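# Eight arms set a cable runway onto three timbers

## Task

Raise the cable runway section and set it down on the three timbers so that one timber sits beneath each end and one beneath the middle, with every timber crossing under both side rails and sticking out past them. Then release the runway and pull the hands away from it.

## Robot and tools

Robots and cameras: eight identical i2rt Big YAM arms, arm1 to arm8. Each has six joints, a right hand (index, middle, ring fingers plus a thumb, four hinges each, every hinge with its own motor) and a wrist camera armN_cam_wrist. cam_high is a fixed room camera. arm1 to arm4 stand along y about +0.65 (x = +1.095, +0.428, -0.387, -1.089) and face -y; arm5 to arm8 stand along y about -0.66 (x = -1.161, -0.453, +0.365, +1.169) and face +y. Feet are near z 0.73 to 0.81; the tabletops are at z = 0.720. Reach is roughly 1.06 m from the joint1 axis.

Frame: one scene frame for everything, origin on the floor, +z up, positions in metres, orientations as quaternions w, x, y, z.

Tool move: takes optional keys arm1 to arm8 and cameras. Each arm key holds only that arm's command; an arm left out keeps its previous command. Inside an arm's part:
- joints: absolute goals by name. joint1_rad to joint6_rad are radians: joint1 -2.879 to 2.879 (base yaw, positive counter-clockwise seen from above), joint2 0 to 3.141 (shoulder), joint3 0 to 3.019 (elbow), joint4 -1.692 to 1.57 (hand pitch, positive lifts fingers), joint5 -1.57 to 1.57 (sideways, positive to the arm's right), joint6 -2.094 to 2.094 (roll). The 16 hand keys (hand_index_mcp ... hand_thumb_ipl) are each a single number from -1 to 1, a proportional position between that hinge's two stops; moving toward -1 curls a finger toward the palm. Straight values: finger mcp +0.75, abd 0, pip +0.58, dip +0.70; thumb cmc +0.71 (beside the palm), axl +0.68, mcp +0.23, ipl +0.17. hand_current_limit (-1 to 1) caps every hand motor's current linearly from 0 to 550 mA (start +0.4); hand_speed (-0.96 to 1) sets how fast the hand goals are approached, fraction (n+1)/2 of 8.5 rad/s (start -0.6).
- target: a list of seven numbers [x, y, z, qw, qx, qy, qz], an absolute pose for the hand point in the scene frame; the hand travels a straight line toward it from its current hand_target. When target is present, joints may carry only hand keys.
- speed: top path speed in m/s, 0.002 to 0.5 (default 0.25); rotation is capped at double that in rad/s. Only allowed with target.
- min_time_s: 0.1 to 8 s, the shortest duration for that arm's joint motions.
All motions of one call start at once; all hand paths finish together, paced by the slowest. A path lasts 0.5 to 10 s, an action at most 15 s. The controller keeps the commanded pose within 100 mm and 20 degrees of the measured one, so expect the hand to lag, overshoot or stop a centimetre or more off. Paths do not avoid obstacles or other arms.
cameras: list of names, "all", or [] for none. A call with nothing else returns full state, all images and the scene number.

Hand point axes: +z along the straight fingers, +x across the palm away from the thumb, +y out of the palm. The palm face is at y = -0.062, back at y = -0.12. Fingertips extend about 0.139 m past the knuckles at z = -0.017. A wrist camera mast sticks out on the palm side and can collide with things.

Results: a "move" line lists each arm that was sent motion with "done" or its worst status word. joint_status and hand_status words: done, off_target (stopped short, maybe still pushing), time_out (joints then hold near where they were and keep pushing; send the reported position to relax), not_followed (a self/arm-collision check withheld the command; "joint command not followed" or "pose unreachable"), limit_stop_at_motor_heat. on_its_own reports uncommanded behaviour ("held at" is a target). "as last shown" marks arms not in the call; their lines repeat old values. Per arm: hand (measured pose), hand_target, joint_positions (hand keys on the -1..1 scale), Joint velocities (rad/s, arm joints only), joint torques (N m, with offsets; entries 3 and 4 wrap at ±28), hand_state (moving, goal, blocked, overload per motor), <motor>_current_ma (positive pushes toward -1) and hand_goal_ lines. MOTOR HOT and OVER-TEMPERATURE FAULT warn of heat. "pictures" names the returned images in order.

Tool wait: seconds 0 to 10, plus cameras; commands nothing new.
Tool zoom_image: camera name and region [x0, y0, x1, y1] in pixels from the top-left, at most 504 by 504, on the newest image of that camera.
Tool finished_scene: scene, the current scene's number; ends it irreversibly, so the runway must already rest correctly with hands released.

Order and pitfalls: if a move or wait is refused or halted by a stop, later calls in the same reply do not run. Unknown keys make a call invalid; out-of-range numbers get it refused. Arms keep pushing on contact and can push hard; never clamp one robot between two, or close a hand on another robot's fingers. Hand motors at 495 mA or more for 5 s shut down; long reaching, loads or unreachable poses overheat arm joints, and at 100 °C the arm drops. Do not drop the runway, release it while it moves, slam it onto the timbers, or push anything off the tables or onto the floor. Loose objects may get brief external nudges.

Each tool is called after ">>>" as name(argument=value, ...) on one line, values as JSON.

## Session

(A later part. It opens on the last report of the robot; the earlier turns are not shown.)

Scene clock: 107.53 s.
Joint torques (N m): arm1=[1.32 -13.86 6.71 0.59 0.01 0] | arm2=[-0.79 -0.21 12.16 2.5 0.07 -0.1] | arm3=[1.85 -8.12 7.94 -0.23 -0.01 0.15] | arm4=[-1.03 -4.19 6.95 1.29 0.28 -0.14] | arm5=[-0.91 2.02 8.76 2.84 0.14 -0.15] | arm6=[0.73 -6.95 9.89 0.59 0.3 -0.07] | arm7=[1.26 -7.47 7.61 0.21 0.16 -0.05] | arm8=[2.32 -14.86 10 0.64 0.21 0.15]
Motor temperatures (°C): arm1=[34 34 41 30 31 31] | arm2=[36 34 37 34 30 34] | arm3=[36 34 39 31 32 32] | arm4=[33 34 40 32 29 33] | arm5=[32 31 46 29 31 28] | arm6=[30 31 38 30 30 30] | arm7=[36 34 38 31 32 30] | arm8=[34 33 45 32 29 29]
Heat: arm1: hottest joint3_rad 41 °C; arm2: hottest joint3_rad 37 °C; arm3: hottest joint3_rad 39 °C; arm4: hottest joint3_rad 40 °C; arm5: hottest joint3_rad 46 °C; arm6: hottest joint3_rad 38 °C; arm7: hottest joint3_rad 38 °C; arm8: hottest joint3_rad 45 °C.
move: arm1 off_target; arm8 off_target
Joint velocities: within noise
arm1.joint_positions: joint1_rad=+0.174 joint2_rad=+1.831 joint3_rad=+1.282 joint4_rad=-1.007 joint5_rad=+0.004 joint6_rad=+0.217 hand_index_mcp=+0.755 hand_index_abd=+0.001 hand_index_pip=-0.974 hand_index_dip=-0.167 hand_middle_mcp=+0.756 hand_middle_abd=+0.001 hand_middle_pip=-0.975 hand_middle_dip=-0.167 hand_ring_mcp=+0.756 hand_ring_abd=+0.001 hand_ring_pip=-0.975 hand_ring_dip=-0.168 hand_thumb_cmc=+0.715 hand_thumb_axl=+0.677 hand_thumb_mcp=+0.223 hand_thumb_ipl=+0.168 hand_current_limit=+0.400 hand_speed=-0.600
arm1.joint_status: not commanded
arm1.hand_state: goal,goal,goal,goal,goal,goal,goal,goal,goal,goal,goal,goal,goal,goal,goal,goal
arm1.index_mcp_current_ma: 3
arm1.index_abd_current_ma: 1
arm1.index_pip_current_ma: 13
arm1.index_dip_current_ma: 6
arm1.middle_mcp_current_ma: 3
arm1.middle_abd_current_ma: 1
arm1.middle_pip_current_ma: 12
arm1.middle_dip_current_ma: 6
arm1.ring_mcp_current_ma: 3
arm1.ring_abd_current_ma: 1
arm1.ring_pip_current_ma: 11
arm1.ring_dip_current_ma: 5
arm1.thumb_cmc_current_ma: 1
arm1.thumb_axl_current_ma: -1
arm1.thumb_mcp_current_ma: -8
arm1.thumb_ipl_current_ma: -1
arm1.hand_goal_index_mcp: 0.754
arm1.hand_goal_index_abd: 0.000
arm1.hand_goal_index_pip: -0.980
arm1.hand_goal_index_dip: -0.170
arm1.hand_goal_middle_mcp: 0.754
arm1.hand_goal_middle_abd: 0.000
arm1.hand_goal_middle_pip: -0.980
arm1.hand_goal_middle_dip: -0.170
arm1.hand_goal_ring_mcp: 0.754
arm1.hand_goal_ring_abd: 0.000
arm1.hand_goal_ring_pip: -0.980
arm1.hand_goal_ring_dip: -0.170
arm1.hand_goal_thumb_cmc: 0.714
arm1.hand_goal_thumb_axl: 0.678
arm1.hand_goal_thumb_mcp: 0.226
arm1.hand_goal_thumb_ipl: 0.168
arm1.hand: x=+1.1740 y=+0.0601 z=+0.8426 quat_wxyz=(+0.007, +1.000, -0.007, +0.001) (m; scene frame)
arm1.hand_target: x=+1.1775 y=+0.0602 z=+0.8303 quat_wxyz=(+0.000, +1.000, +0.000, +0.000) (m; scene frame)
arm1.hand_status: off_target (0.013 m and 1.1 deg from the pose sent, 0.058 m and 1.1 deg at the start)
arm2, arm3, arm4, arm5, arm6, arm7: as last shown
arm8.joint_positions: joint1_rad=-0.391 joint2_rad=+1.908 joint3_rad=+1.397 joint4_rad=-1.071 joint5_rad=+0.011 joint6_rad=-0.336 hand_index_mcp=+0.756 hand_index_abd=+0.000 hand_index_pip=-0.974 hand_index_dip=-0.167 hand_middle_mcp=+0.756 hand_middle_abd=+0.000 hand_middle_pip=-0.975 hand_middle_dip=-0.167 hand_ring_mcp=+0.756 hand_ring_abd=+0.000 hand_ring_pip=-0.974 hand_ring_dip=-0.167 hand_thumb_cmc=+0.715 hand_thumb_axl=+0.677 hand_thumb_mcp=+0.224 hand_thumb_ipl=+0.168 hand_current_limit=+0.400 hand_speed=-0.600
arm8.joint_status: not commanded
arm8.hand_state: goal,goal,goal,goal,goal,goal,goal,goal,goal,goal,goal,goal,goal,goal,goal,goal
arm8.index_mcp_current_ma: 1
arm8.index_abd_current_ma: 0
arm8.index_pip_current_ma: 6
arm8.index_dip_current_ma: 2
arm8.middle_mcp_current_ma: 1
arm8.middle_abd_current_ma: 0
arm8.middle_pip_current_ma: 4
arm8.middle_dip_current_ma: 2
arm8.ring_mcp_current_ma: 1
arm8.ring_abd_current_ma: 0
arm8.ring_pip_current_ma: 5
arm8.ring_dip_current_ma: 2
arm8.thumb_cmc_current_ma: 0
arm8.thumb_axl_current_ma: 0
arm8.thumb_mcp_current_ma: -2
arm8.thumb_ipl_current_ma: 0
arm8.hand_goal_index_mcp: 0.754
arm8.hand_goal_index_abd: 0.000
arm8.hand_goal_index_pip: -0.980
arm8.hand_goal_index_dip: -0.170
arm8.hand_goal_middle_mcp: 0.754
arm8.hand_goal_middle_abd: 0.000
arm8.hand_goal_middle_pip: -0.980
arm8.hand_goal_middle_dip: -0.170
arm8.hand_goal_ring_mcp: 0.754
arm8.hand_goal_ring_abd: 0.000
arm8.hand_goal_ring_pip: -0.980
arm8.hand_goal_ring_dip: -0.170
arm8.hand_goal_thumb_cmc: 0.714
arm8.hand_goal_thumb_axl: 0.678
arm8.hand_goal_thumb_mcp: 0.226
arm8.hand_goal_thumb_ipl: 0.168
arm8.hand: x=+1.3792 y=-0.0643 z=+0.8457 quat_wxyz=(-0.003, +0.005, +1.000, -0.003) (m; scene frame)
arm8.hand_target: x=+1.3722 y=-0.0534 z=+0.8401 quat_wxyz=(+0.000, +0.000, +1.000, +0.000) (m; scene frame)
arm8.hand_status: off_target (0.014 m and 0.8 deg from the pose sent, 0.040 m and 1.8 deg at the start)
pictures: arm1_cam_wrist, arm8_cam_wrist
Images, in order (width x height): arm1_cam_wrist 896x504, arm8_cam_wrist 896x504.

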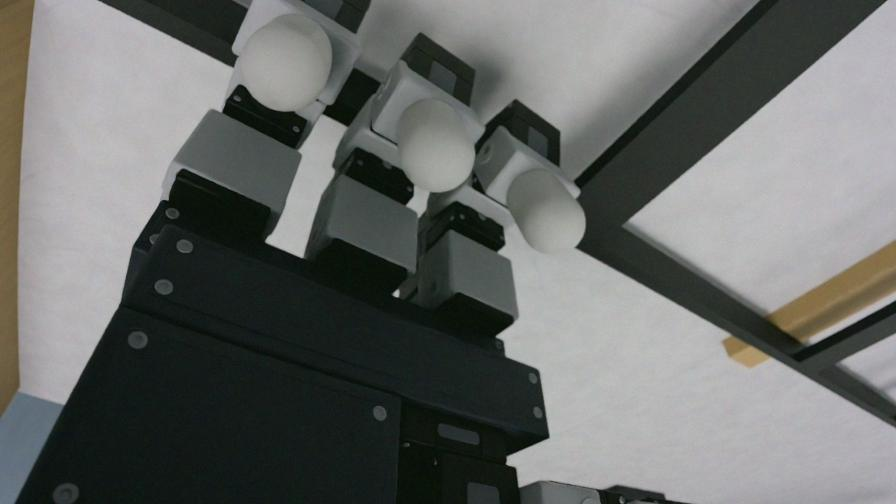

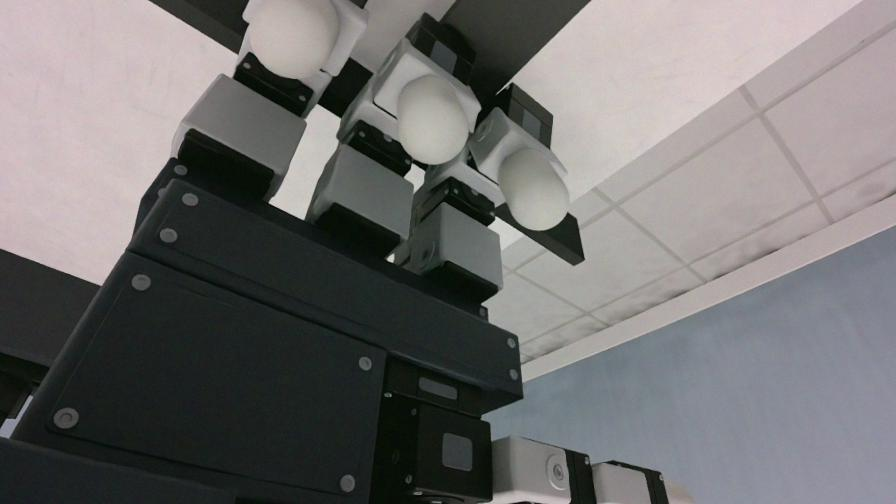

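>>> move(arm1={"target": [1.1775, 0.058, 0.79, 0, 1, 0, 0], "speed": 0.08}, arm8={"target": [1.3725, -0.055, 0.79, 0, 0, 1, 0], "speed": 0.08}, cameras=["arm1_cam_wrist","arm8_cam_wrist","arm4_cam_wrist"])

Scene clock: 109.77 s.
Joint torques (N m): arm1=[1.03 -11.34 5.41 1.18 -0.02 0] | arm2=[-0.56 -0.26 12.22 2.45 0.04 -0.13] | arm3=[1.79 -8 7.95 -0.23 0 0.14] | arm4=[-0.97 -4.25 6.95 1.32 0.28 -0.14] | arm5=[0.15 2.14 8.61 2.86 0.09 -0.13] | arm6=[0.79 -6.71 9.94 0.61 0.28 -0.08] | arm7=[1.2 -7.47 7.61 0.18 0.17 -0.03] | arm8=[1.73 -12.51 6.22 1.05 0.18 0.09]
Motor temperatures (°C): arm1=[34 34 41 30 31 31] | arm2=[36 34 37 34 30 34] | arm3=[36 34 39 31 32 32] | arm4=[33 34 40 32 29 33] | arm5=[32 31 46 29 31 28] | arm6=[30 31 38 30 30 30] | arm7=[36 34 38 31 32 30] | arm8=[34 33 45 32 29 29]
Heat: arm1: hottest joint3_rad 41 °C; arm2: hottest joint3_rad 37 °C; arm3: hottest joint3_rad 39 °C; arm4: hottest joint3_rad 40 °C; arm5: hottest joint3_rad 46 °C; arm6: hottest joint3_rad 38 °C; arm7: hottest joint3_rad 38 °C; arm8: hottest joint3_rad 45 °C.
move: arm1 off_target; arm8 off_target
Joint velocities: within noise
arm1.joint_positions: joint1_rad=+0.176 joint2_rad=+1.854 joint3_rad=+1.269 joint4_rad=-0.930 joint5_rad=+0.006 joint6_rad=+0.217 hand_index_mcp=+0.782 hand_index_abd=+0.004 hand_index_pip=-0.973 hand_index_dip=-0.167 hand_middle_mcp=+0.756 hand_middle_abd=+0.001 hand_middle_pip=-0.975 hand_middle_dip=-0.167 hand_ring_mcp=+0.756 hand_ring_abd=+0.001 hand_ring_pip=-0.975 hand_ring_dip=-0.168 hand_thumb_cmc=+0.715 hand_thumb_axl=+0.677 hand_thumb_mcp=+0.222 hand_thumb_ipl=+0.168 hand_current_limit=+0.400 hand_speed=-0.600
arm1.joint_status: not commanded
arm1.hand_state: blocked,goal,goal,goal,goal,goal,goal,goal,goal,goal,goal,goal,goal,goal,goal,goal
arm1.index_mcp_current_ma: 92
arm1.index_abd_current_ma: 8
arm1.index_pip_current_ma: 16
arm1.index_dip_current_ma: 6
arm1.middle_mcp_current_ma: 4
arm1.middle_abd_current_ma: 1
arm1.middle_pip_current_ma: 12
arm1.middle_dip_current_ma: 6
arm1.ring_mcp_current_ma: 4
arm1.ring_abd_current_ma: 1
arm1.ring_pip_current_ma: 11
arm1.ring_dip_current_ma: 5
arm1.thumb_cmc_current_ma: 2
arm1.thumb_axl_current_ma: -1
arm1.thumb_mcp_current_ma: -12
arm1.thumb_ipl_current_ma: -1
arm1.hand_goal_index_mcp: 0.754
arm1.hand_goal_index_abd: 0.000
arm1.hand_goal_index_pip: -0.980
arm1.hand_goal_index_dip: -0.170
arm1.hand_goal_middle_mcp: 0.754
arm1.hand_goal_middle_abd: 0.000
arm1.hand_goal_middle_pip: -0.980
arm1.hand_goal_middle_dip: -0.170
arm1.hand_goal_ring_mcp: 0.754
arm1.hand_goal_ring_abd: 0.000
arm1.hand_goal_ring_pip: -0.980
arm1.hand_goal_ring_dip: -0.170
arm1.hand_goal_thumb_cmc: 0.714
arm1.hand_goal_thumb_axl: 0.678
arm1.hand_goal_thumb_mcp: 0.226
arm1.hand_goal_thumb_ipl: 0.168
arm1.hand: x=+1.1768 y=+0.0499 z=+0.8302 quat_wxyz=(+0.027, +1.000, -0.006, +0.004) (m; scene frame)
arm1.hand_target: x=+1.1771 y=+0.0601 z=+0.7919 quat_wxyz=(+0.000, +1.000, +0.000, +0.000) (m; scene frame)
arm1.hand_status: off_target (0.041 m and 3.2 deg from the pose sent, 0.053 m and 1.1 deg at the start)
arm2, arm3, arm4, arm5, arm6, arm7: as last shown
arm8.joint_positions: joint1_rad=-0.391 joint2_rad=+1.920 joint3_rad=+1.384 joint4_rad=-0.966 joint5_rad=+0.011 joint6_rad=-0.336 hand_index_mcp=+0.756 hand_index_abd=+0.000 hand_index_pip=-0.974 hand_index_dip=-0.167 hand_middle_mcp=+0.736 hand_middle_abd=-0.006 hand_middle_pip=-0.998 hand_middle_dip=-0.167 hand_ring_mcp=+0.756 hand_ring_abd=+0.000 hand_ring_pip=-0.974 hand_ring_dip=-0.167 hand_thumb_cmc=+0.715 hand_thumb_axl=+0.677 hand_thumb_mcp=+0.224 hand_thumb_ipl=+0.168 hand_current_limit=+0.400 hand_speed=-0.600
arm8.joint_status: not commanded
arm8.hand_state: goal,goal,goal,goal,goal,goal,goal,goal,goal,goal,goal,goal,goal,goal,goal,goal
arm8.index_mcp_current_ma: 1
arm8.index_abd_current_ma: 0
arm8.index_pip_current_ma: 6
arm8.index_dip_current_ma: 2
arm8.middle_mcp_current_ma: -27
arm8.middle_abd_current_ma: -4
arm8.middle_pip_current_ma: -26
arm8.middle_dip_current_ma: 2
arm8.ring_mcp_current_ma: 1
arm8.ring_abd_current_ma: 0
arm8.ring_pip_current_ma: 5
arm8.ring_dip_current_ma: 2
arm8.thumb_cmc_current_ma: 0
arm8.thumb_axl_current_ma: 0
arm8.thumb_mcp_current_ma: -2
arm8.thumb_ipl_current_ma: 0
arm8.hand_goal_index_mcp: 0.754
arm8.hand_goal_index_abd: 0.000
arm8.hand_goal_index_pip: -0.980
arm8.hand_goal_index_dip: -0.170
arm8.hand_goal_middle_mcp: 0.754
arm8.hand_goal_middle_abd: 0.000
arm8.hand_goal_middle_pip: -0.980
arm8.hand_goal_middle_dip: -0.170
arm8.hand_goal_ring_mcp: 0.754
arm8.hand_goal_ring_abd: 0.000
arm8.hand_goal_ring_pip: -0.980
arm8.hand_goal_ring_dip: -0.170
arm8.hand_goal_thumb_cmc: 0.714
arm8.hand_goal_thumb_axl: 0.678
arm8.hand_goal_thumb_mcp: 0.226
arm8.hand_goal_thumb_ipl: 0.168
arm8.hand: x=+1.3856 y=-0.0462 z=+0.8431 quat_wxyz=(+0.011, +0.006, +0.999, +0.035) (m; scene frame)
arm8.hand_target: x=+1.3718 y=-0.0583 z=+0.7928 quat_wxyz=(+0.000, +0.000, +1.000, +0.000) (m; scene frame)
arm8.hand_status: off_target (0.055 m and 4.2 deg from the pose sent, 0.057 m and 0.8 deg at the start)
pictures: arm1_cam_wrist, arm4_cam_wrist, arm8_cam_wrist
Images, in order (width x height): arm1_cam_wrist 896x504, arm4_cam_wrist 896x504, arm8_cam_wrist 896x504.

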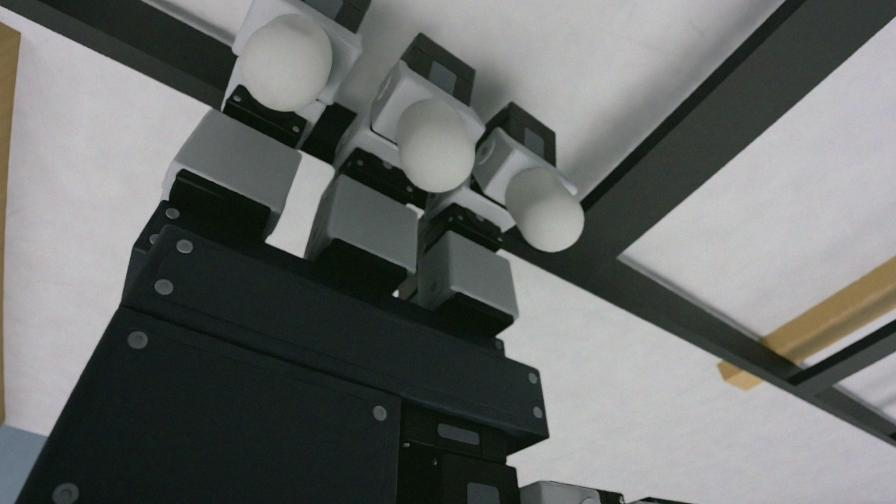

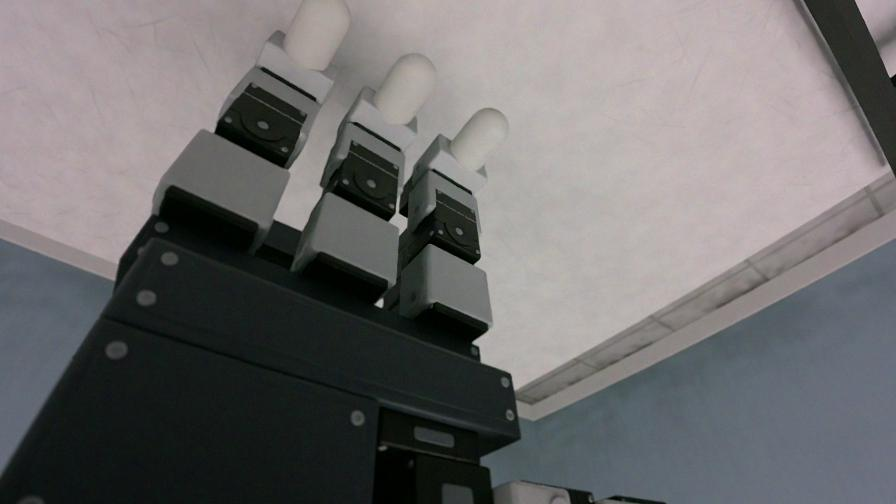

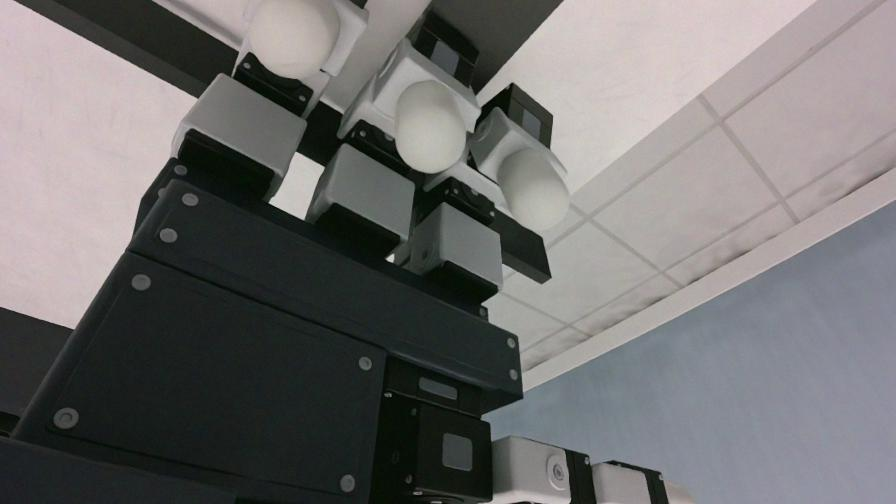

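>>> move(arm1={"target": [1.1775, 0.08, 0.75, 0, 1, 0, 0], "speed": 0.08}, arm8={"target": [1.3725, -0.095, 0.75, 0, 0, 1, 0], "speed": 0.08}, cameras=["arm1_cam_wrist","arm8_cam_wrist","arm4_cam_wrist"])

Scene clock: 112.50 s.
Joint torques (N m): arm1=[1.38 -7.53 2.82 1.5 -0.39 0.06] | arm2=[-0.21 -0.79 12.11 2.5 0.06 -0.12] | arm3=[1.79 -8.06 7.99 -0.24 -0.01 0.15] | arm4=[-0.97 -4.19 6.95 1.31 0.28 -0.14] | arm5=[-0.21 2.43 8.73 2.86 0.02 -0.12] | arm6=[0.79 -6.77 9.87 0.58 0.28 -0.07] | arm7=[1.2 -7.59 7.61 0.2 0.16 -0.05] | arm8=[0.15 -9.58 2.37 0.44 0.28 -0.11]
Motor temperatures (°C): arm1=[34 34 41 30 31 31] | arm2=[36 34 37 34 30 34] | arm3=[36 34 39 31 32 32] | arm4=[33 34 40 32 29 33] | arm5=[32 31 46 29 31 28] | arm6=[30 31 39 29 30 30] | arm7=[36 34 38 31 32 30] | arm8=[34 33 45 32 29 29]
Heat: arm1: hottest joint3_rad 41 °C; arm2: hottest joint3_rad 37 °C; arm3: hottest joint3_rad 39 °C; arm4: hottest joint3_rad 40 °C; arm5: hottest joint3_rad 46 °C; arm6: hottest joint3_rad 39 °C; arm7: hottest joint3_rad 38 °C; arm8: hottest joint3_rad 45 °C.
move: arm1 off_target; arm8 off_target
Joint velocities: within noise
arm1.joint_positions: joint1_rad=+0.180 joint2_rad=+1.818 joint3_rad=+1.195 joint4_rad=-0.823 joint5_rad=+0.017 joint6_rad=+0.217 hand_index_mcp=+0.811 hand_index_abd=+0.005 hand_index_pip=-0.973 hand_index_dip=-0.167 hand_middle_mcp=+0.775 hand_middle_abd=+0.001 hand_middle_pip=-0.975 hand_middle_dip=-0.167 hand_ring_mcp=+0.756 hand_ring_abd=+0.001 hand_ring_pip=-0.975 hand_ring_dip=-0.168 hand_thumb_cmc=+0.715 hand_thumb_axl=+0.677 hand_thumb_mcp=+0.222 hand_thumb_ipl=+0.168 hand_current_limit=+0.400 hand_speed=-0.600
arm1.joint_status: not commanded
arm1.hand_state: blocked,goal,goal,goal,blocked,goal,goal,goal,goal,goal,goal,goal,goal,goal,goal,goal
arm1.index_mcp_current_ma: 218
arm1.index_abd_current_ma: 8
arm1.index_pip_current_ma: 16
arm1.index_dip_current_ma: 6
arm1.middle_mcp_current_ma: 67
arm1.middle_abd_current_ma: 1
arm1.middle_pip_current_ma: 12
arm1.middle_dip_current_ma: 6
arm1.ring_mcp_current_ma: 4
arm1.ring_abd_current_ma: 1
arm1.ring_pip_current_ma: 11
arm1.ring_dip_current_ma: 5
arm1.thumb_cmc_current_ma: 2
arm1.thumb_axl_current_ma: -1
arm1.thumb_mcp_current_ma: -12
arm1.thumb_ipl_current_ma: -1
arm1.hand_goal_index_mcp: 0.754
arm1.hand_goal_index_abd: 0.000
arm1.hand_goal_index_pip: -0.980
arm1.hand_goal_index_dip: -0.170
arm1.hand_goal_middle_mcp: 0.754
arm1.hand_goal_middle_abd: 0.000
arm1.hand_goal_middle_pip: -0.980
arm1.hand_goal_middle_dip: -0.170
arm1.hand_goal_ring_mcp: 0.754
arm1.hand_goal_ring_abd: 0.000
arm1.hand_goal_ring_pip: -0.980
arm1.hand_goal_ring_dip: -0.170
arm1.hand_goal_thumb_cmc: 0.714
arm1.hand_goal_thumb_axl: 0.678
arm1.hand_goal_thumb_mcp: 0.226
arm1.hand_goal_thumb_ipl: 0.168
arm1.hand: x=+1.1766 y=+0.0542 z=+0.8317 quat_wxyz=(+0.061, +0.998, -0.005, +0.006) (m; scene frame)
arm1.hand_target: x=+1.1757 y=+0.0874 z=+0.7576 quat_wxyz=(+0.000, +1.000, +0.000, +0.000) (m; scene frame)
arm1.hand_status: off_target (0.086 m and 7.1 deg from the pose sent, 0.086 m and 3.2 deg at the start)
arm2, arm3, arm4, arm5, arm6, arm7: as last shown
arm8.joint_positions: joint1_rad=-0.391 joint2_rad=+1.866 joint3_rad=+1.282 joint4_rad=-0.827 joint5_rad=+0.006 joint6_rad=-0.336 hand_index_mcp=+0.756 hand_index_abd=+0.000 hand_index_pip=-0.974 hand_index_dip=-0.167 hand_middle_mcp=+0.762 hand_middle_abd=-0.004 hand_middle_pip=-0.981 hand_middle_dip=-0.167 hand_ring_mcp=+0.809 hand_ring_abd=+0.000 hand_ring_pip=-0.974 hand_ring_dip=-0.167 hand_thumb_cmc=+0.715 hand_thumb_axl=+0.677 hand_thumb_mcp=+0.224 hand_thumb_ipl=+0.168 hand_current_limit=+0.400 hand_speed=-0.600
arm8.joint_status: not commanded
arm8.hand_state: goal,goal,goal,goal,goal,goal,goal,goal,blocked,goal,goal,goal,goal,goal,goal,goal
arm8.index_mcp_current_ma: 1
arm8.index_abd_current_ma: 0
arm8.index_pip_current_ma: 6
arm8.index_dip_current_ma: 2
arm8.middle_mcp_current_ma: 8
arm8.middle_abd_current_ma: -2
arm8.middle_pip_current_ma: 0
arm8.middle_dip_current_ma: 2
arm8.ring_mcp_current_ma: 134
arm8.ring_abd_current_ma: 0
arm8.ring_pip_current_ma: 5
arm8.ring_dip_current_ma: 2
arm8.thumb_cmc_current_ma: 0
arm8.thumb_axl_current_ma: 0
arm8.thumb_mcp_current_ma: -2
arm8.thumb_ipl_current_ma: 0
arm8.hand_goal_index_mcp: 0.754
arm8.hand_goal_index_abd: 0.000
arm8.hand_goal_index_pip: -0.980
arm8.hand_goal_index_dip: -0.170
arm8.hand_goal_middle_mcp: 0.754
arm8.hand_goal_middle_abd: 0.000
arm8.hand_goal_middle_pip: -0.980
arm8.hand_goal_middle_dip: -0.170
arm8.hand_goal_ring_mcp: 0.754
arm8.hand_goal_ring_abd: 0.000
arm8.hand_goal_ring_pip: -0.980
arm8.hand_goal_ring_dip: -0.170
arm8.hand_goal_thumb_cmc: 0.714
arm8.hand_goal_thumb_axl: 0.678
arm8.hand_goal_thumb_mcp: 0.226
arm8.hand_goal_thumb_ipl: 0.168
arm8.hand: x=+1.3826 y=-0.0521 z=+0.8481 quat_wxyz=(+0.023, +0.006, +0.997, +0.079) (m; scene frame)
arm8.hand_target: x=+1.3703 y=-0.0976 z=+0.7656 quat_wxyz=(-0.001, +0.000, +1.000, +0.000) (m; scene frame)
arm8.hand_status: off_target (0.108 m and 9.4 deg from the pose sent, 0.106 m and 4.2 deg at the start; pose on its path clipped on 21 of 40 steps)
pictures: arm1_cam_wrist, arm4_cam_wrist, arm8_cam_wrist
Images, in order (width x height): arm1_cam_wrist 896x504, arm4_cam_wrist 896x504, arm8_cam_wrist 896x504.

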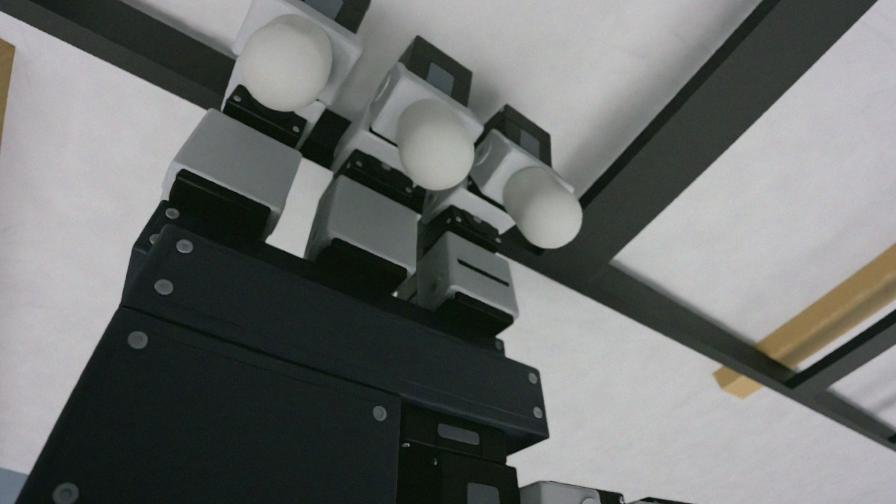

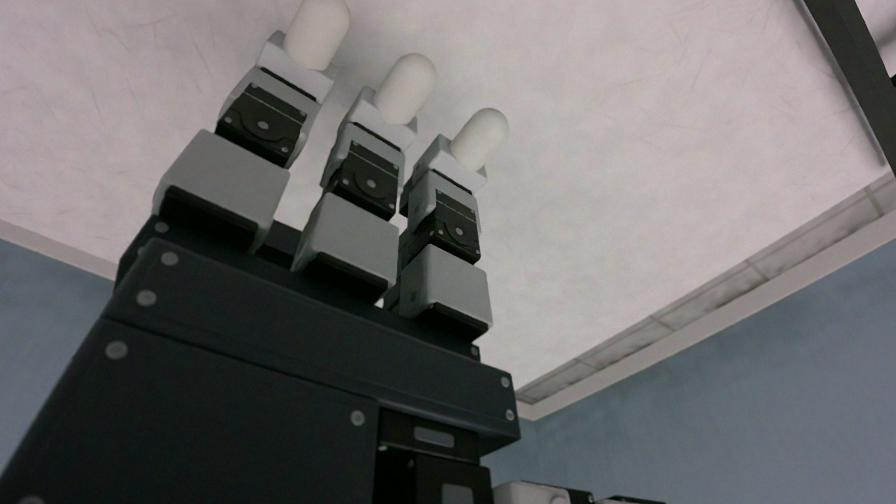

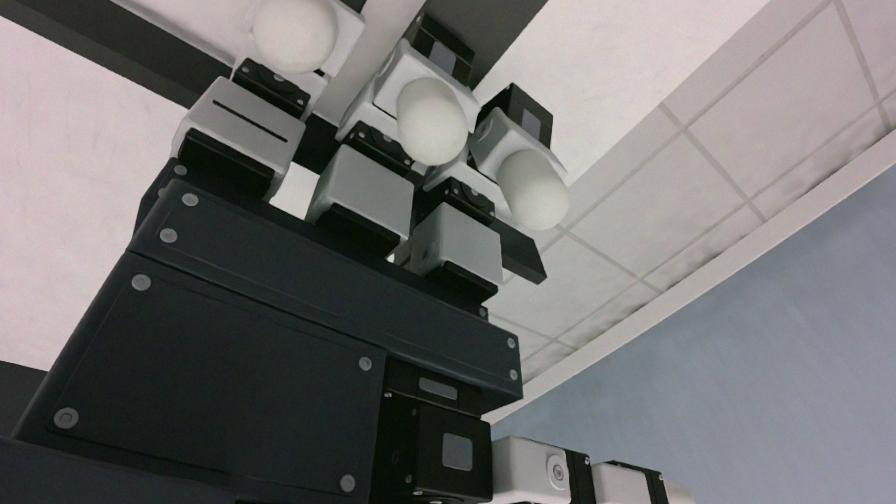

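>>> move(arm1={"joints": {"joint2_rad": 2.15}, "min_time_s": 3}, arm8={"joints": {"joint2_rad": 2.2}, "min_time_s": 3}, cameras=["arm1_cam_wrist","arm4_cam_wrist"])

Scene clock: 119.27 s.
Joint torques (N m): arm1=[1.55 4.42 -1.21 1.99 -0.5 0.07] | arm2=[-0.73 -0.44 12.27 2.36 0.03 -0.15] | arm3=[1.85 -8.12 7.95 -0.25 0 0.16] | arm4=[-0.97 -4.19 6.95 1.31 0.28 -0.14] | arm5=[-0.26 1.61 8.85 2.86 0.08 -0.14] | arm6=[0.67 -6.77 9.91 0.61 0.29 -0.08] | arm7=[1.26 -7.71 7.6 0.21 0.16 -0.05] | arm8=[-0.44 5.07 0.47 0.87 0.39 -0.02]
Motor temperatures (°C): arm1=[34 34 40 30 31 31] | arm2=[36 34 37 34 30 34] | arm3=[36 34 39 31 32 32] | arm4=[33 34 40 32 29 33] | arm5=[32 31 46 29 31 28] | arm6=[30 31 39 29 30 30] | arm7=[36 34 37 31 32 29] | arm8=[34 33 43 32 29 29]
Heat: arm1: hottest joint3_rad 40 °C; arm2: hottest joint3_rad 37 °C; arm3: hottest joint3_rad 39 °C; arm4: hottest joint3_rad 40 °C; arm5: hottest joint3_rad 46 °C; arm6: hottest joint3_rad 39 °C; arm7: hottest joint3_rad 37 °C; arm8: hottest joint3_rad 43 °C.
move: arm1 time_out; arm8 time_out
Joint velocities: within noise
arm1.joint_positions: joint1_rad=+0.180 joint2_rad=+1.884 joint3_rad=+1.252 joint4_rad=-0.836 joint5_rad=+0.020 joint6_rad=+0.216 hand_index_mcp=+0.963 hand_index_abd=+0.004 hand_index_pip=-0.973 hand_index_dip=-0.167 hand_middle_mcp=+0.921 hand_middle_abd=+0.001 hand_middle_pip=-0.975 hand_middle_dip=-0.167 hand_ring_mcp=+0.888 hand_ring_abd=+0.001 hand_ring_pip=-0.975 hand_ring_dip=-0.168 hand_thumb_cmc=+0.715 hand_thumb_axl=+0.677 hand_thumb_mcp=+0.222 hand_thumb_ipl=+0.168 hand_current_limit=+0.400 hand_speed=-0.600
arm1.joint_status: joint2_rad time_out (moved +0.066 of +0.332)
arm1.hand_state: blocked,goal,goal,goal,blocked,goal,goal,goal,blocked,goal,goal,goal,goal,goal,goal,goal
arm1.index_mcp_current_ma: 385
arm1.index_abd_current_ma: 6
arm1.index_pip_current_ma: 16
arm1.index_dip_current_ma: 6
arm1.middle_mcp_current_ma: 385
arm1.middle_abd_current_ma: 1
arm1.middle_pip_current_ma: 12
arm1.middle_dip_current_ma: 6
arm1.ring_mcp_current_ma: 385
arm1.ring_abd_current_ma: 1
arm1.ring_pip_current_ma: 11
arm1.ring_dip_current_ma: 5
arm1.thumb_cmc_current_ma: 2
arm1.thumb_axl_current_ma: -1
arm1.thumb_mcp_current_ma: -12
arm1.thumb_ipl_current_ma: -1
arm1.hand_goal_index_mcp: 0.754
arm1.hand_goal_index_abd: 0.000
arm1.hand_goal_index_pip: -0.980
arm1.hand_goal_index_dip: -0.170
arm1.hand_goal_middle_mcp: 0.754
arm1.hand_goal_middle_abd: 0.000
arm1.hand_goal_middle_pip: -0.980
arm1.hand_goal_middle_dip: -0.170
arm1.hand_goal_ring_mcp: 0.754
arm1.hand_goal_ring_abd: 0.000
arm1.hand_goal_ring_pip: -0.980
arm1.hand_goal_ring_dip: -0.170
arm1.hand_goal_thumb_cmc: 0.714
arm1.hand_goal_thumb_axl: 0.678
arm1.hand_goal_thumb_mcp: 0.226
arm1.hand_goal_thumb_ipl: 0.168
arm1.on_its_own: joint2_rad reads +1.884 and still pushes toward +2.150 since a time_out; joint3_rad reads +1.252 and still pushes toward +1.143 since a time_out
arm1.hand: x=+1.1794 y=+0.0388 z=+0.8157 quat_wxyz=(+0.051, +0.999, -0.004, +0.002) (m; scene frame)
arm1.hand_target: x=+1.1639 y=+0.1425 z=+0.6377 quat_wxyz=(-0.113, +0.993, +0.000, -0.025) (m; scene frame)
arm1.hand_status: not commanded
arm2, arm3, arm4, arm5, arm6, arm7: as last shown
arm8.joint_positions: joint1_rad=-0.391 joint2_rad=+1.901 joint3_rad=+1.304 joint4_rad=-0.843 joint5_rad=+0.003 joint6_rad=-0.344 hand_index_mcp=+0.756 hand_index_abd=+0.000 hand_index_pip=-0.974 hand_index_dip=-0.167 hand_middle_mcp=+0.787 hand_middle_abd=-0.016 hand_middle_pip=-0.999 hand_middle_dip=-0.167 hand_ring_mcp=+0.837 hand_ring_abd=+0.000 hand_ring_pip=-0.974 hand_ring_dip=-0.167 hand_thumb_cmc=+0.715 hand_thumb_axl=+0.677 hand_thumb_mcp=+0.224 hand_thumb_ipl=+0.168 hand_current_limit=+0.400 hand_speed=-0.600
arm8.joint_status: joint2_rad time_out (moved +0.035 of +0.334)
arm8.hand_state: goal,goal,goal,goal,blocked,goal,goal,goal,blocked,goal,goal,goal,goal,goal,goal,goal
arm8.index_mcp_current_ma: 1
arm8.index_abd_current_ma: 0
arm8.index_pip_current_ma: 6
arm8.index_dip_current_ma: 2
arm8.middle_mcp_current_ma: 66
arm8.middle_abd_current_ma: -17
arm8.middle_pip_current_ma: -27
arm8.middle_dip_current_ma: 2
arm8.ring_mcp_current_ma: 245
arm8.ring_abd_current_ma: 0
arm8.ring_pip_current_ma: 5
arm8.ring_dip_current_ma: 2
arm8.thumb_cmc_current_ma: 0
arm8.thumb_axl_current_ma: 0
arm8.thumb_mcp_current_ma: -2
arm8.thumb_ipl_current_ma: 0
arm8.hand_goal_index_mcp: 0.754
arm8.hand_goal_index_abd: 0.000
arm8.hand_goal_index_pip: -0.980
arm8.hand_goal_index_dip: -0.170
arm8.hand_goal_middle_mcp: 0.754
arm8.hand_goal_middle_abd: 0.000
arm8.hand_goal_middle_pip: -0.980
arm8.hand_goal_middle_dip: -0.170
arm8.hand_goal_ring_mcp: 0.754
arm8.hand_goal_ring_abd: 0.000
arm8.hand_goal_ring_pip: -0.980
arm8.hand_goal_ring_dip: -0.170
arm8.hand_goal_thumb_cmc: 0.714
arm8.hand_goal_thumb_axl: 0.678
arm8.hand_goal_thumb_mcp: 0.226
arm8.hand_goal_thumb_ipl: 0.168
arm8.on_its_own: joint2_rad reads +1.901 and still pushes toward +2.200 since a time_out; joint3_rad reads +1.304 and still pushes toward +1.212 since a time_out
arm8.hand: x=+1.3819 y=-0.0498 z=+0.8339 quat_wxyz=(+0.017, +0.001, +0.998, +0.065) (m; scene frame)
arm8.hand_target: x=+1.3474 y=-0.1541 z=+0.6314 quat_wxyz=(-0.044, -0.002, +0.992, -0.115) (m; scene frame)
arm8.hand_status: not commanded
pictures: arm1_cam_wrist, arm4_cam_wrist
Images, in order (width x height): arm1_cam_wrist 896x504, arm4_cam_wrist 896x504.

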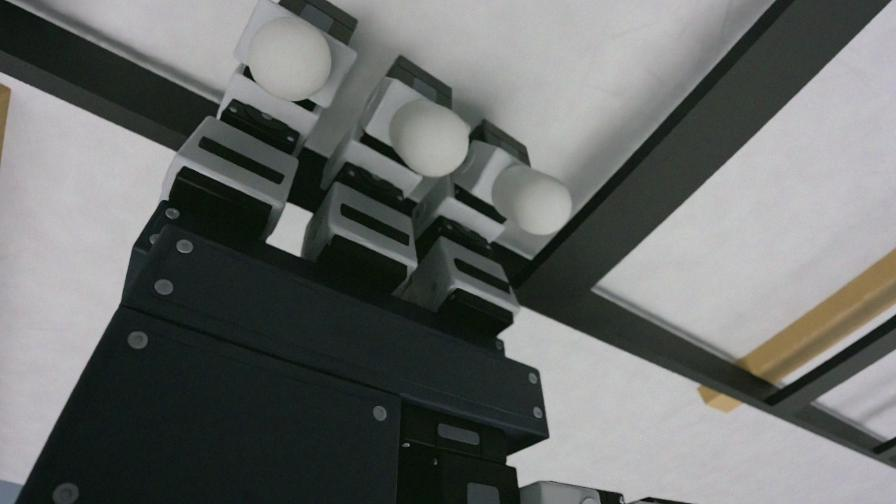

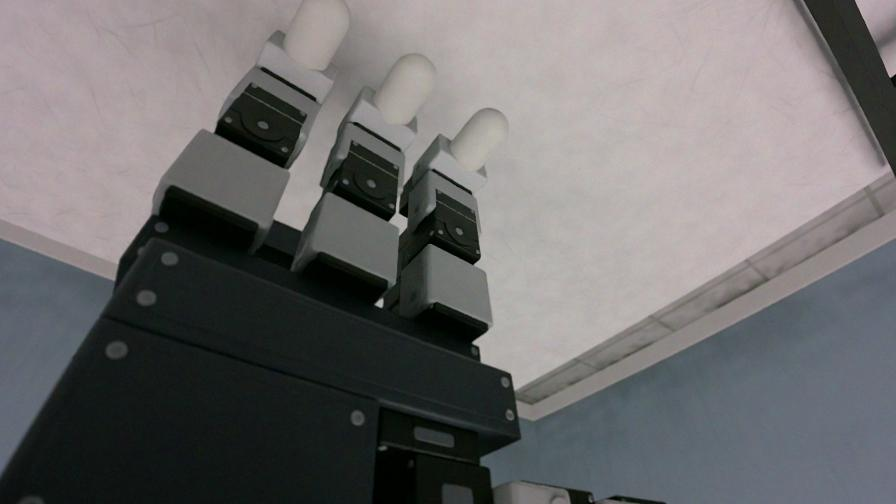

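>>> move(arm1={"joints": {"joint2_rad": 2.26, "joint3_rad": 1.0}, "min_time_s": 2}, arm8={"joints": {"joint2_rad": 2.27, "joint3_rad": 1.06}, "min_time_s": 2}, cameras=["arm1_cam_wrist","arm4_cam_wrist","arm8_cam_wrist"])

Scene clock: 125.10 s.
Joint torques (N m): arm1=[1.49 10.7 -4.18 1.48 -0.73 0.1] | arm2=[-0.79 -1.2 12.14 2.45 0.04 -0.12] | arm3=[1.85 -8.12 7.98 -0.21 -0.01 0.15] | arm4=[-0.97 -4.25 6.94 1.31 0.28 -0.14] | arm5=[-0.38 0.79 8.62 2.93 0.08 -0.11] | arm6=[0.91 -6.77 9.89 0.62 0.28 -0.07] | arm7=[1.32 -7.41 7.62 0.24 0.16 -0.05] | arm8=[-0.03 10.23 -1.62 0.69 0.43 0.06]
Motor temperatures (°C): arm1=[34 34 40 30 31 31] | arm2=[36 34 37 34 30 34] | arm3=[36 33 39 31 32 32] | arm4=[33 35 40 32 29 33] | arm5=[32 31 47 29 31 28] | arm6=[30 31 39 29 30 30] | arm7=[36 34 37 31 32 29] | arm8=[34 33 42 32 29 29]
Heat: arm1: hottest joint3_rad 40 °C; arm2: hottest joint3_rad 37 °C; arm3: hottest joint3_rad 39 °C; arm4: hottest joint3_rad 40 °C; arm5: hottest joint3_rad 47 °C; arm6: hottest joint3_rad 39 °C; arm7: hottest joint3_rad 37 °C; arm8: hottest joint3_rad 42 °C.
move: arm1 time_out; arm8 time_out
Joint velocities: within noise
arm1.joint_positions: joint1_rad=+0.180 joint2_rad=+1.913 joint3_rad=+1.273 joint4_rad=-0.818 joint5_rad=+0.027 joint6_rad=+0.213 hand_index_mcp=+0.995 hand_index_abd=+0.003 hand_index_pip=-0.973 hand_index_dip=-0.167 hand_middle_mcp=+0.977 hand_middle_abd=+0.001 hand_middle_pip=-0.975 hand_middle_dip=-0.167 hand_ring_mcp=+0.955 hand_ring_abd=+0.001 hand_ring_pip=-0.975 hand_ring_dip=-0.168 hand_thumb_cmc=+0.715 hand_thumb_axl=+0.677 hand_thumb_mcp=+0.222 hand_thumb_ipl=+0.168 hand_current_limit=+0.400 hand_speed=-0.600
arm1.joint_status: joint2_rad time_out (moved +0.029 of +0.376); joint3_rad time_out (moved +0.021 of -0.252)
arm1.hand_state: blocked,goal,goal,goal,blocked,goal,goal,goal,blocked,goal,goal,goal,goal,goal,goal,goal
arm1.index_mcp_current_ma: 385
arm1.index_abd_current_ma: 6
arm1.index_pip_current_ma: 16
arm1.index_dip_current_ma: 6
arm1.middle_mcp_current_ma: 385
arm1.middle_abd_current_ma: 1
arm1.middle_pip_current_ma: 12
arm1.middle_dip_current_ma: 6
arm1.ring_mcp_current_ma: 385
arm1.ring_abd_current_ma: 1
arm1.ring_pip_current_ma: 11
arm1.ring_dip_current_ma: 5
arm1.thumb_cmc_current_ma: 2
arm1.thumb_axl_current_ma: -1
arm1.thumb_mcp_current_ma: -12
arm1.thumb_ipl_current_ma: -1
arm1.hand_goal_index_mcp: 0.754
arm1.hand_goal_index_abd: 0.000
arm1.hand_goal_index_pip: -0.980
arm1.hand_goal_index_dip: -0.170
arm1.hand_goal_middle_mcp: 0.754
arm1.hand_goal_middle_abd: 0.000
arm1.hand_goal_middle_pip: -0.980
arm1.hand_goal_middle_dip: -0.170
arm1.hand_goal_ring_mcp: 0.754
arm1.hand_goal_ring_abd: 0.000
arm1.hand_goal_ring_pip: -0.980
arm1.hand_goal_ring_dip: -0.170
arm1.hand_goal_thumb_cmc: 0.714
arm1.hand_goal_thumb_axl: 0.678
arm1.hand_goal_thumb_mcp: 0.226
arm1.hand_goal_thumb_ipl: 0.168
arm1.on_its_own: joint2_rad reads +1.913 and still pushes toward +2.260 since a time_out; joint3_rad reads +1.273 and still pushes toward +1.124 since a time_out (your +1.000 is given up)
arm1.hand: x=+1.1807 y=+0.0285 z=+0.8091 quat_wxyz=(+0.057, +0.998, -0.003, +0.000) (m; scene frame)
arm1.hand_target: x=+1.1540 y=+0.1892 z=+0.5830 quat_wxyz=(-0.176, +0.984, +0.000, -0.038) (m; scene frame)
arm1.hand_status: not commanded
arm2, arm3, arm4, arm5, arm6, arm7: as last shown
arm8.joint_positions: joint1_rad=-0.391 joint2_rad=+1.903 joint3_rad=+1.300 joint4_rad=-0.841 joint5_rad=+0.002 joint6_rad=-0.344 hand_index_mcp=+0.756 hand_index_abd=+0.000 hand_index_pip=-0.974 hand_index_dip=-0.167 hand_middle_mcp=+0.788 hand_middle_abd=-0.016 hand_middle_pip=-0.999 hand_middle_dip=-0.167 hand_ring_mcp=+0.837 hand_ring_abd=+0.000 hand_ring_pip=-0.974 hand_ring_dip=-0.167 hand_thumb_cmc=+0.715 hand_thumb_axl=+0.677 hand_thumb_mcp=+0.224 hand_thumb_ipl=+0.168 hand_current_limit=+0.400 hand_speed=-0.600
arm8.joint_status: joint2_rad time_out (moved +0.003 of +0.369); joint3_rad time_out (moved -0.003 of -0.244)
arm8.hand_state: goal,goal,goal,goal,blocked,goal,goal,goal,blocked,goal,goal,goal,goal,goal,goal,goal
arm8.index_mcp_current_ma: 1
arm8.index_abd_current_ma: 0
arm8.index_pip_current_ma: 6
arm8.index_dip_current_ma: 2
arm8.middle_mcp_current_ma: 69
arm8.middle_abd_current_ma: -18
arm8.middle_pip_current_ma: -28
arm8.middle_dip_current_ma: 2
arm8.ring_mcp_current_ma: 246
arm8.ring_abd_current_ma: 0
arm8.ring_pip_current_ma: 5
arm8.ring_dip_current_ma: 2
arm8.thumb_cmc_current_ma: 0
arm8.thumb_axl_current_ma: 0
arm8.thumb_mcp_current_ma: -2
arm8.thumb_ipl_current_ma: 0
arm8.hand_goal_index_mcp: 0.754
arm8.hand_goal_index_abd: 0.000
arm8.hand_goal_index_pip: -0.980
arm8.hand_goal_index_dip: -0.170
arm8.hand_goal_middle_mcp: 0.754
arm8.hand_goal_middle_abd: 0.000
arm8.hand_goal_middle_pip: -0.980
arm8.hand_goal_middle_dip: -0.170
arm8.hand_goal_ring_mcp: 0.754
arm8.hand_goal_ring_abd: 0.000
arm8.hand_goal_ring_pip: -0.980
arm8.hand_goal_ring_dip: -0.170
arm8.hand_goal_thumb_cmc: 0.714
arm8.hand_goal_thumb_axl: 0.678
arm8.hand_goal_thumb_mcp: 0.226
arm8.hand_goal_thumb_ipl: 0.168
arm8.on_its_own: joint2_rad reads +1.903 and still pushes toward +2.270 since a time_out; joint3_rad reads +1.300 and still pushes toward +1.180 since a time_out (your +1.060 is given up)
arm8.hand: x=+1.3813 y=-0.0510 z=+0.8312 quat_wxyz=(+0.016, +0.001, +0.998, +0.063) (m; scene frame)
arm8.hand_target: x=+1.3324 y=-0.1927 z=+0.5908 quat_wxyz=(-0.061, -0.003, +0.985, -0.161) (m; scene frame)
arm8.hand_status: not commanded
pictures: arm1_cam_wrist, arm4_cam_wrist, arm8_cam_wrist
Images, in order (width x height): arm1_cam_wrist 896x504, arm4_cam_wrist 896x504, arm8_cam_wrist 896x504.

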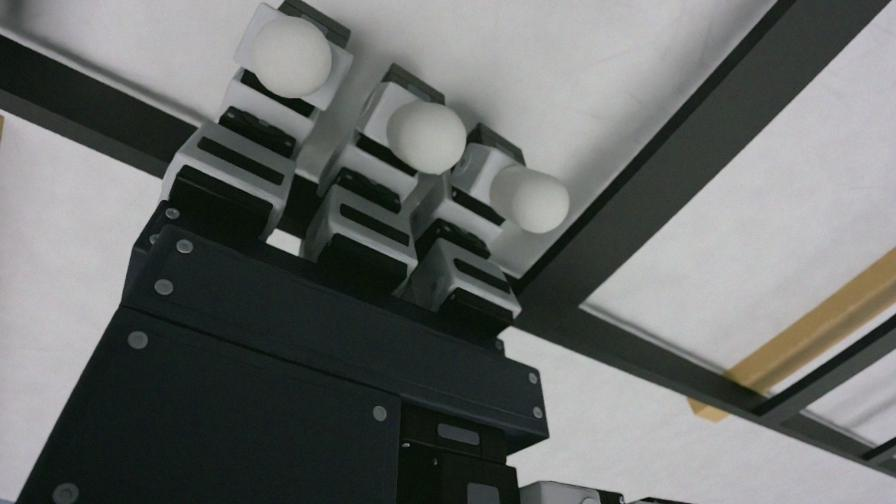

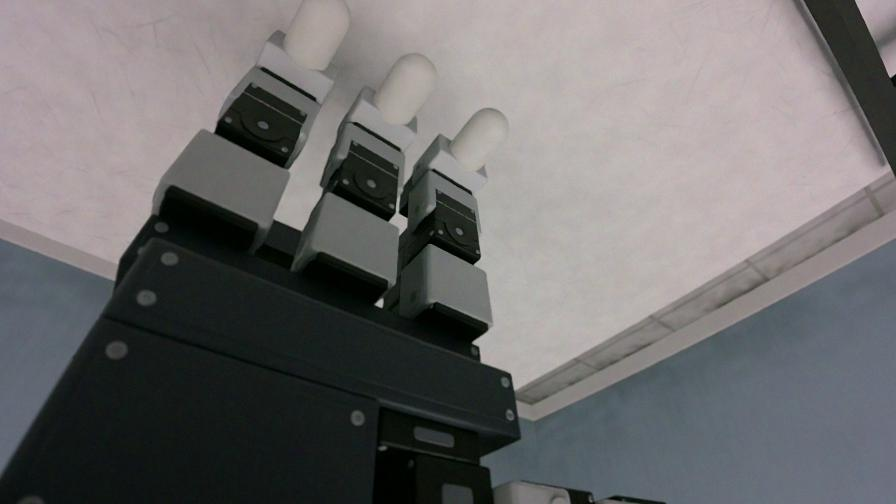

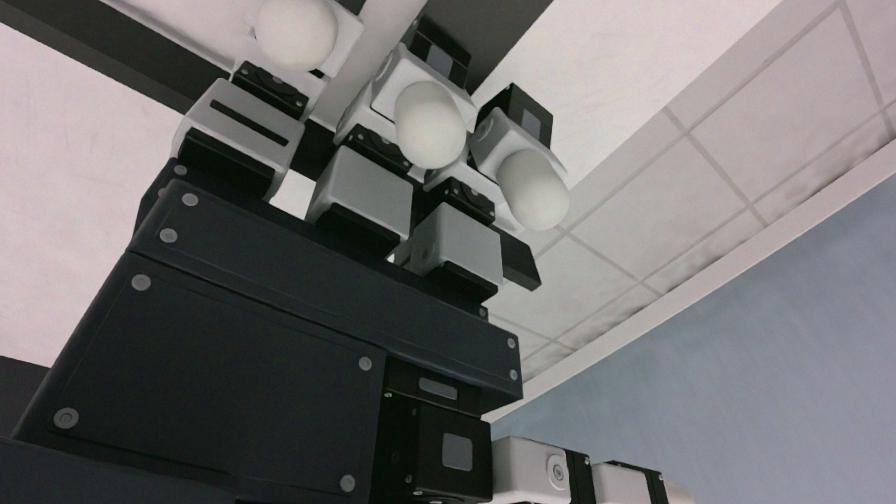

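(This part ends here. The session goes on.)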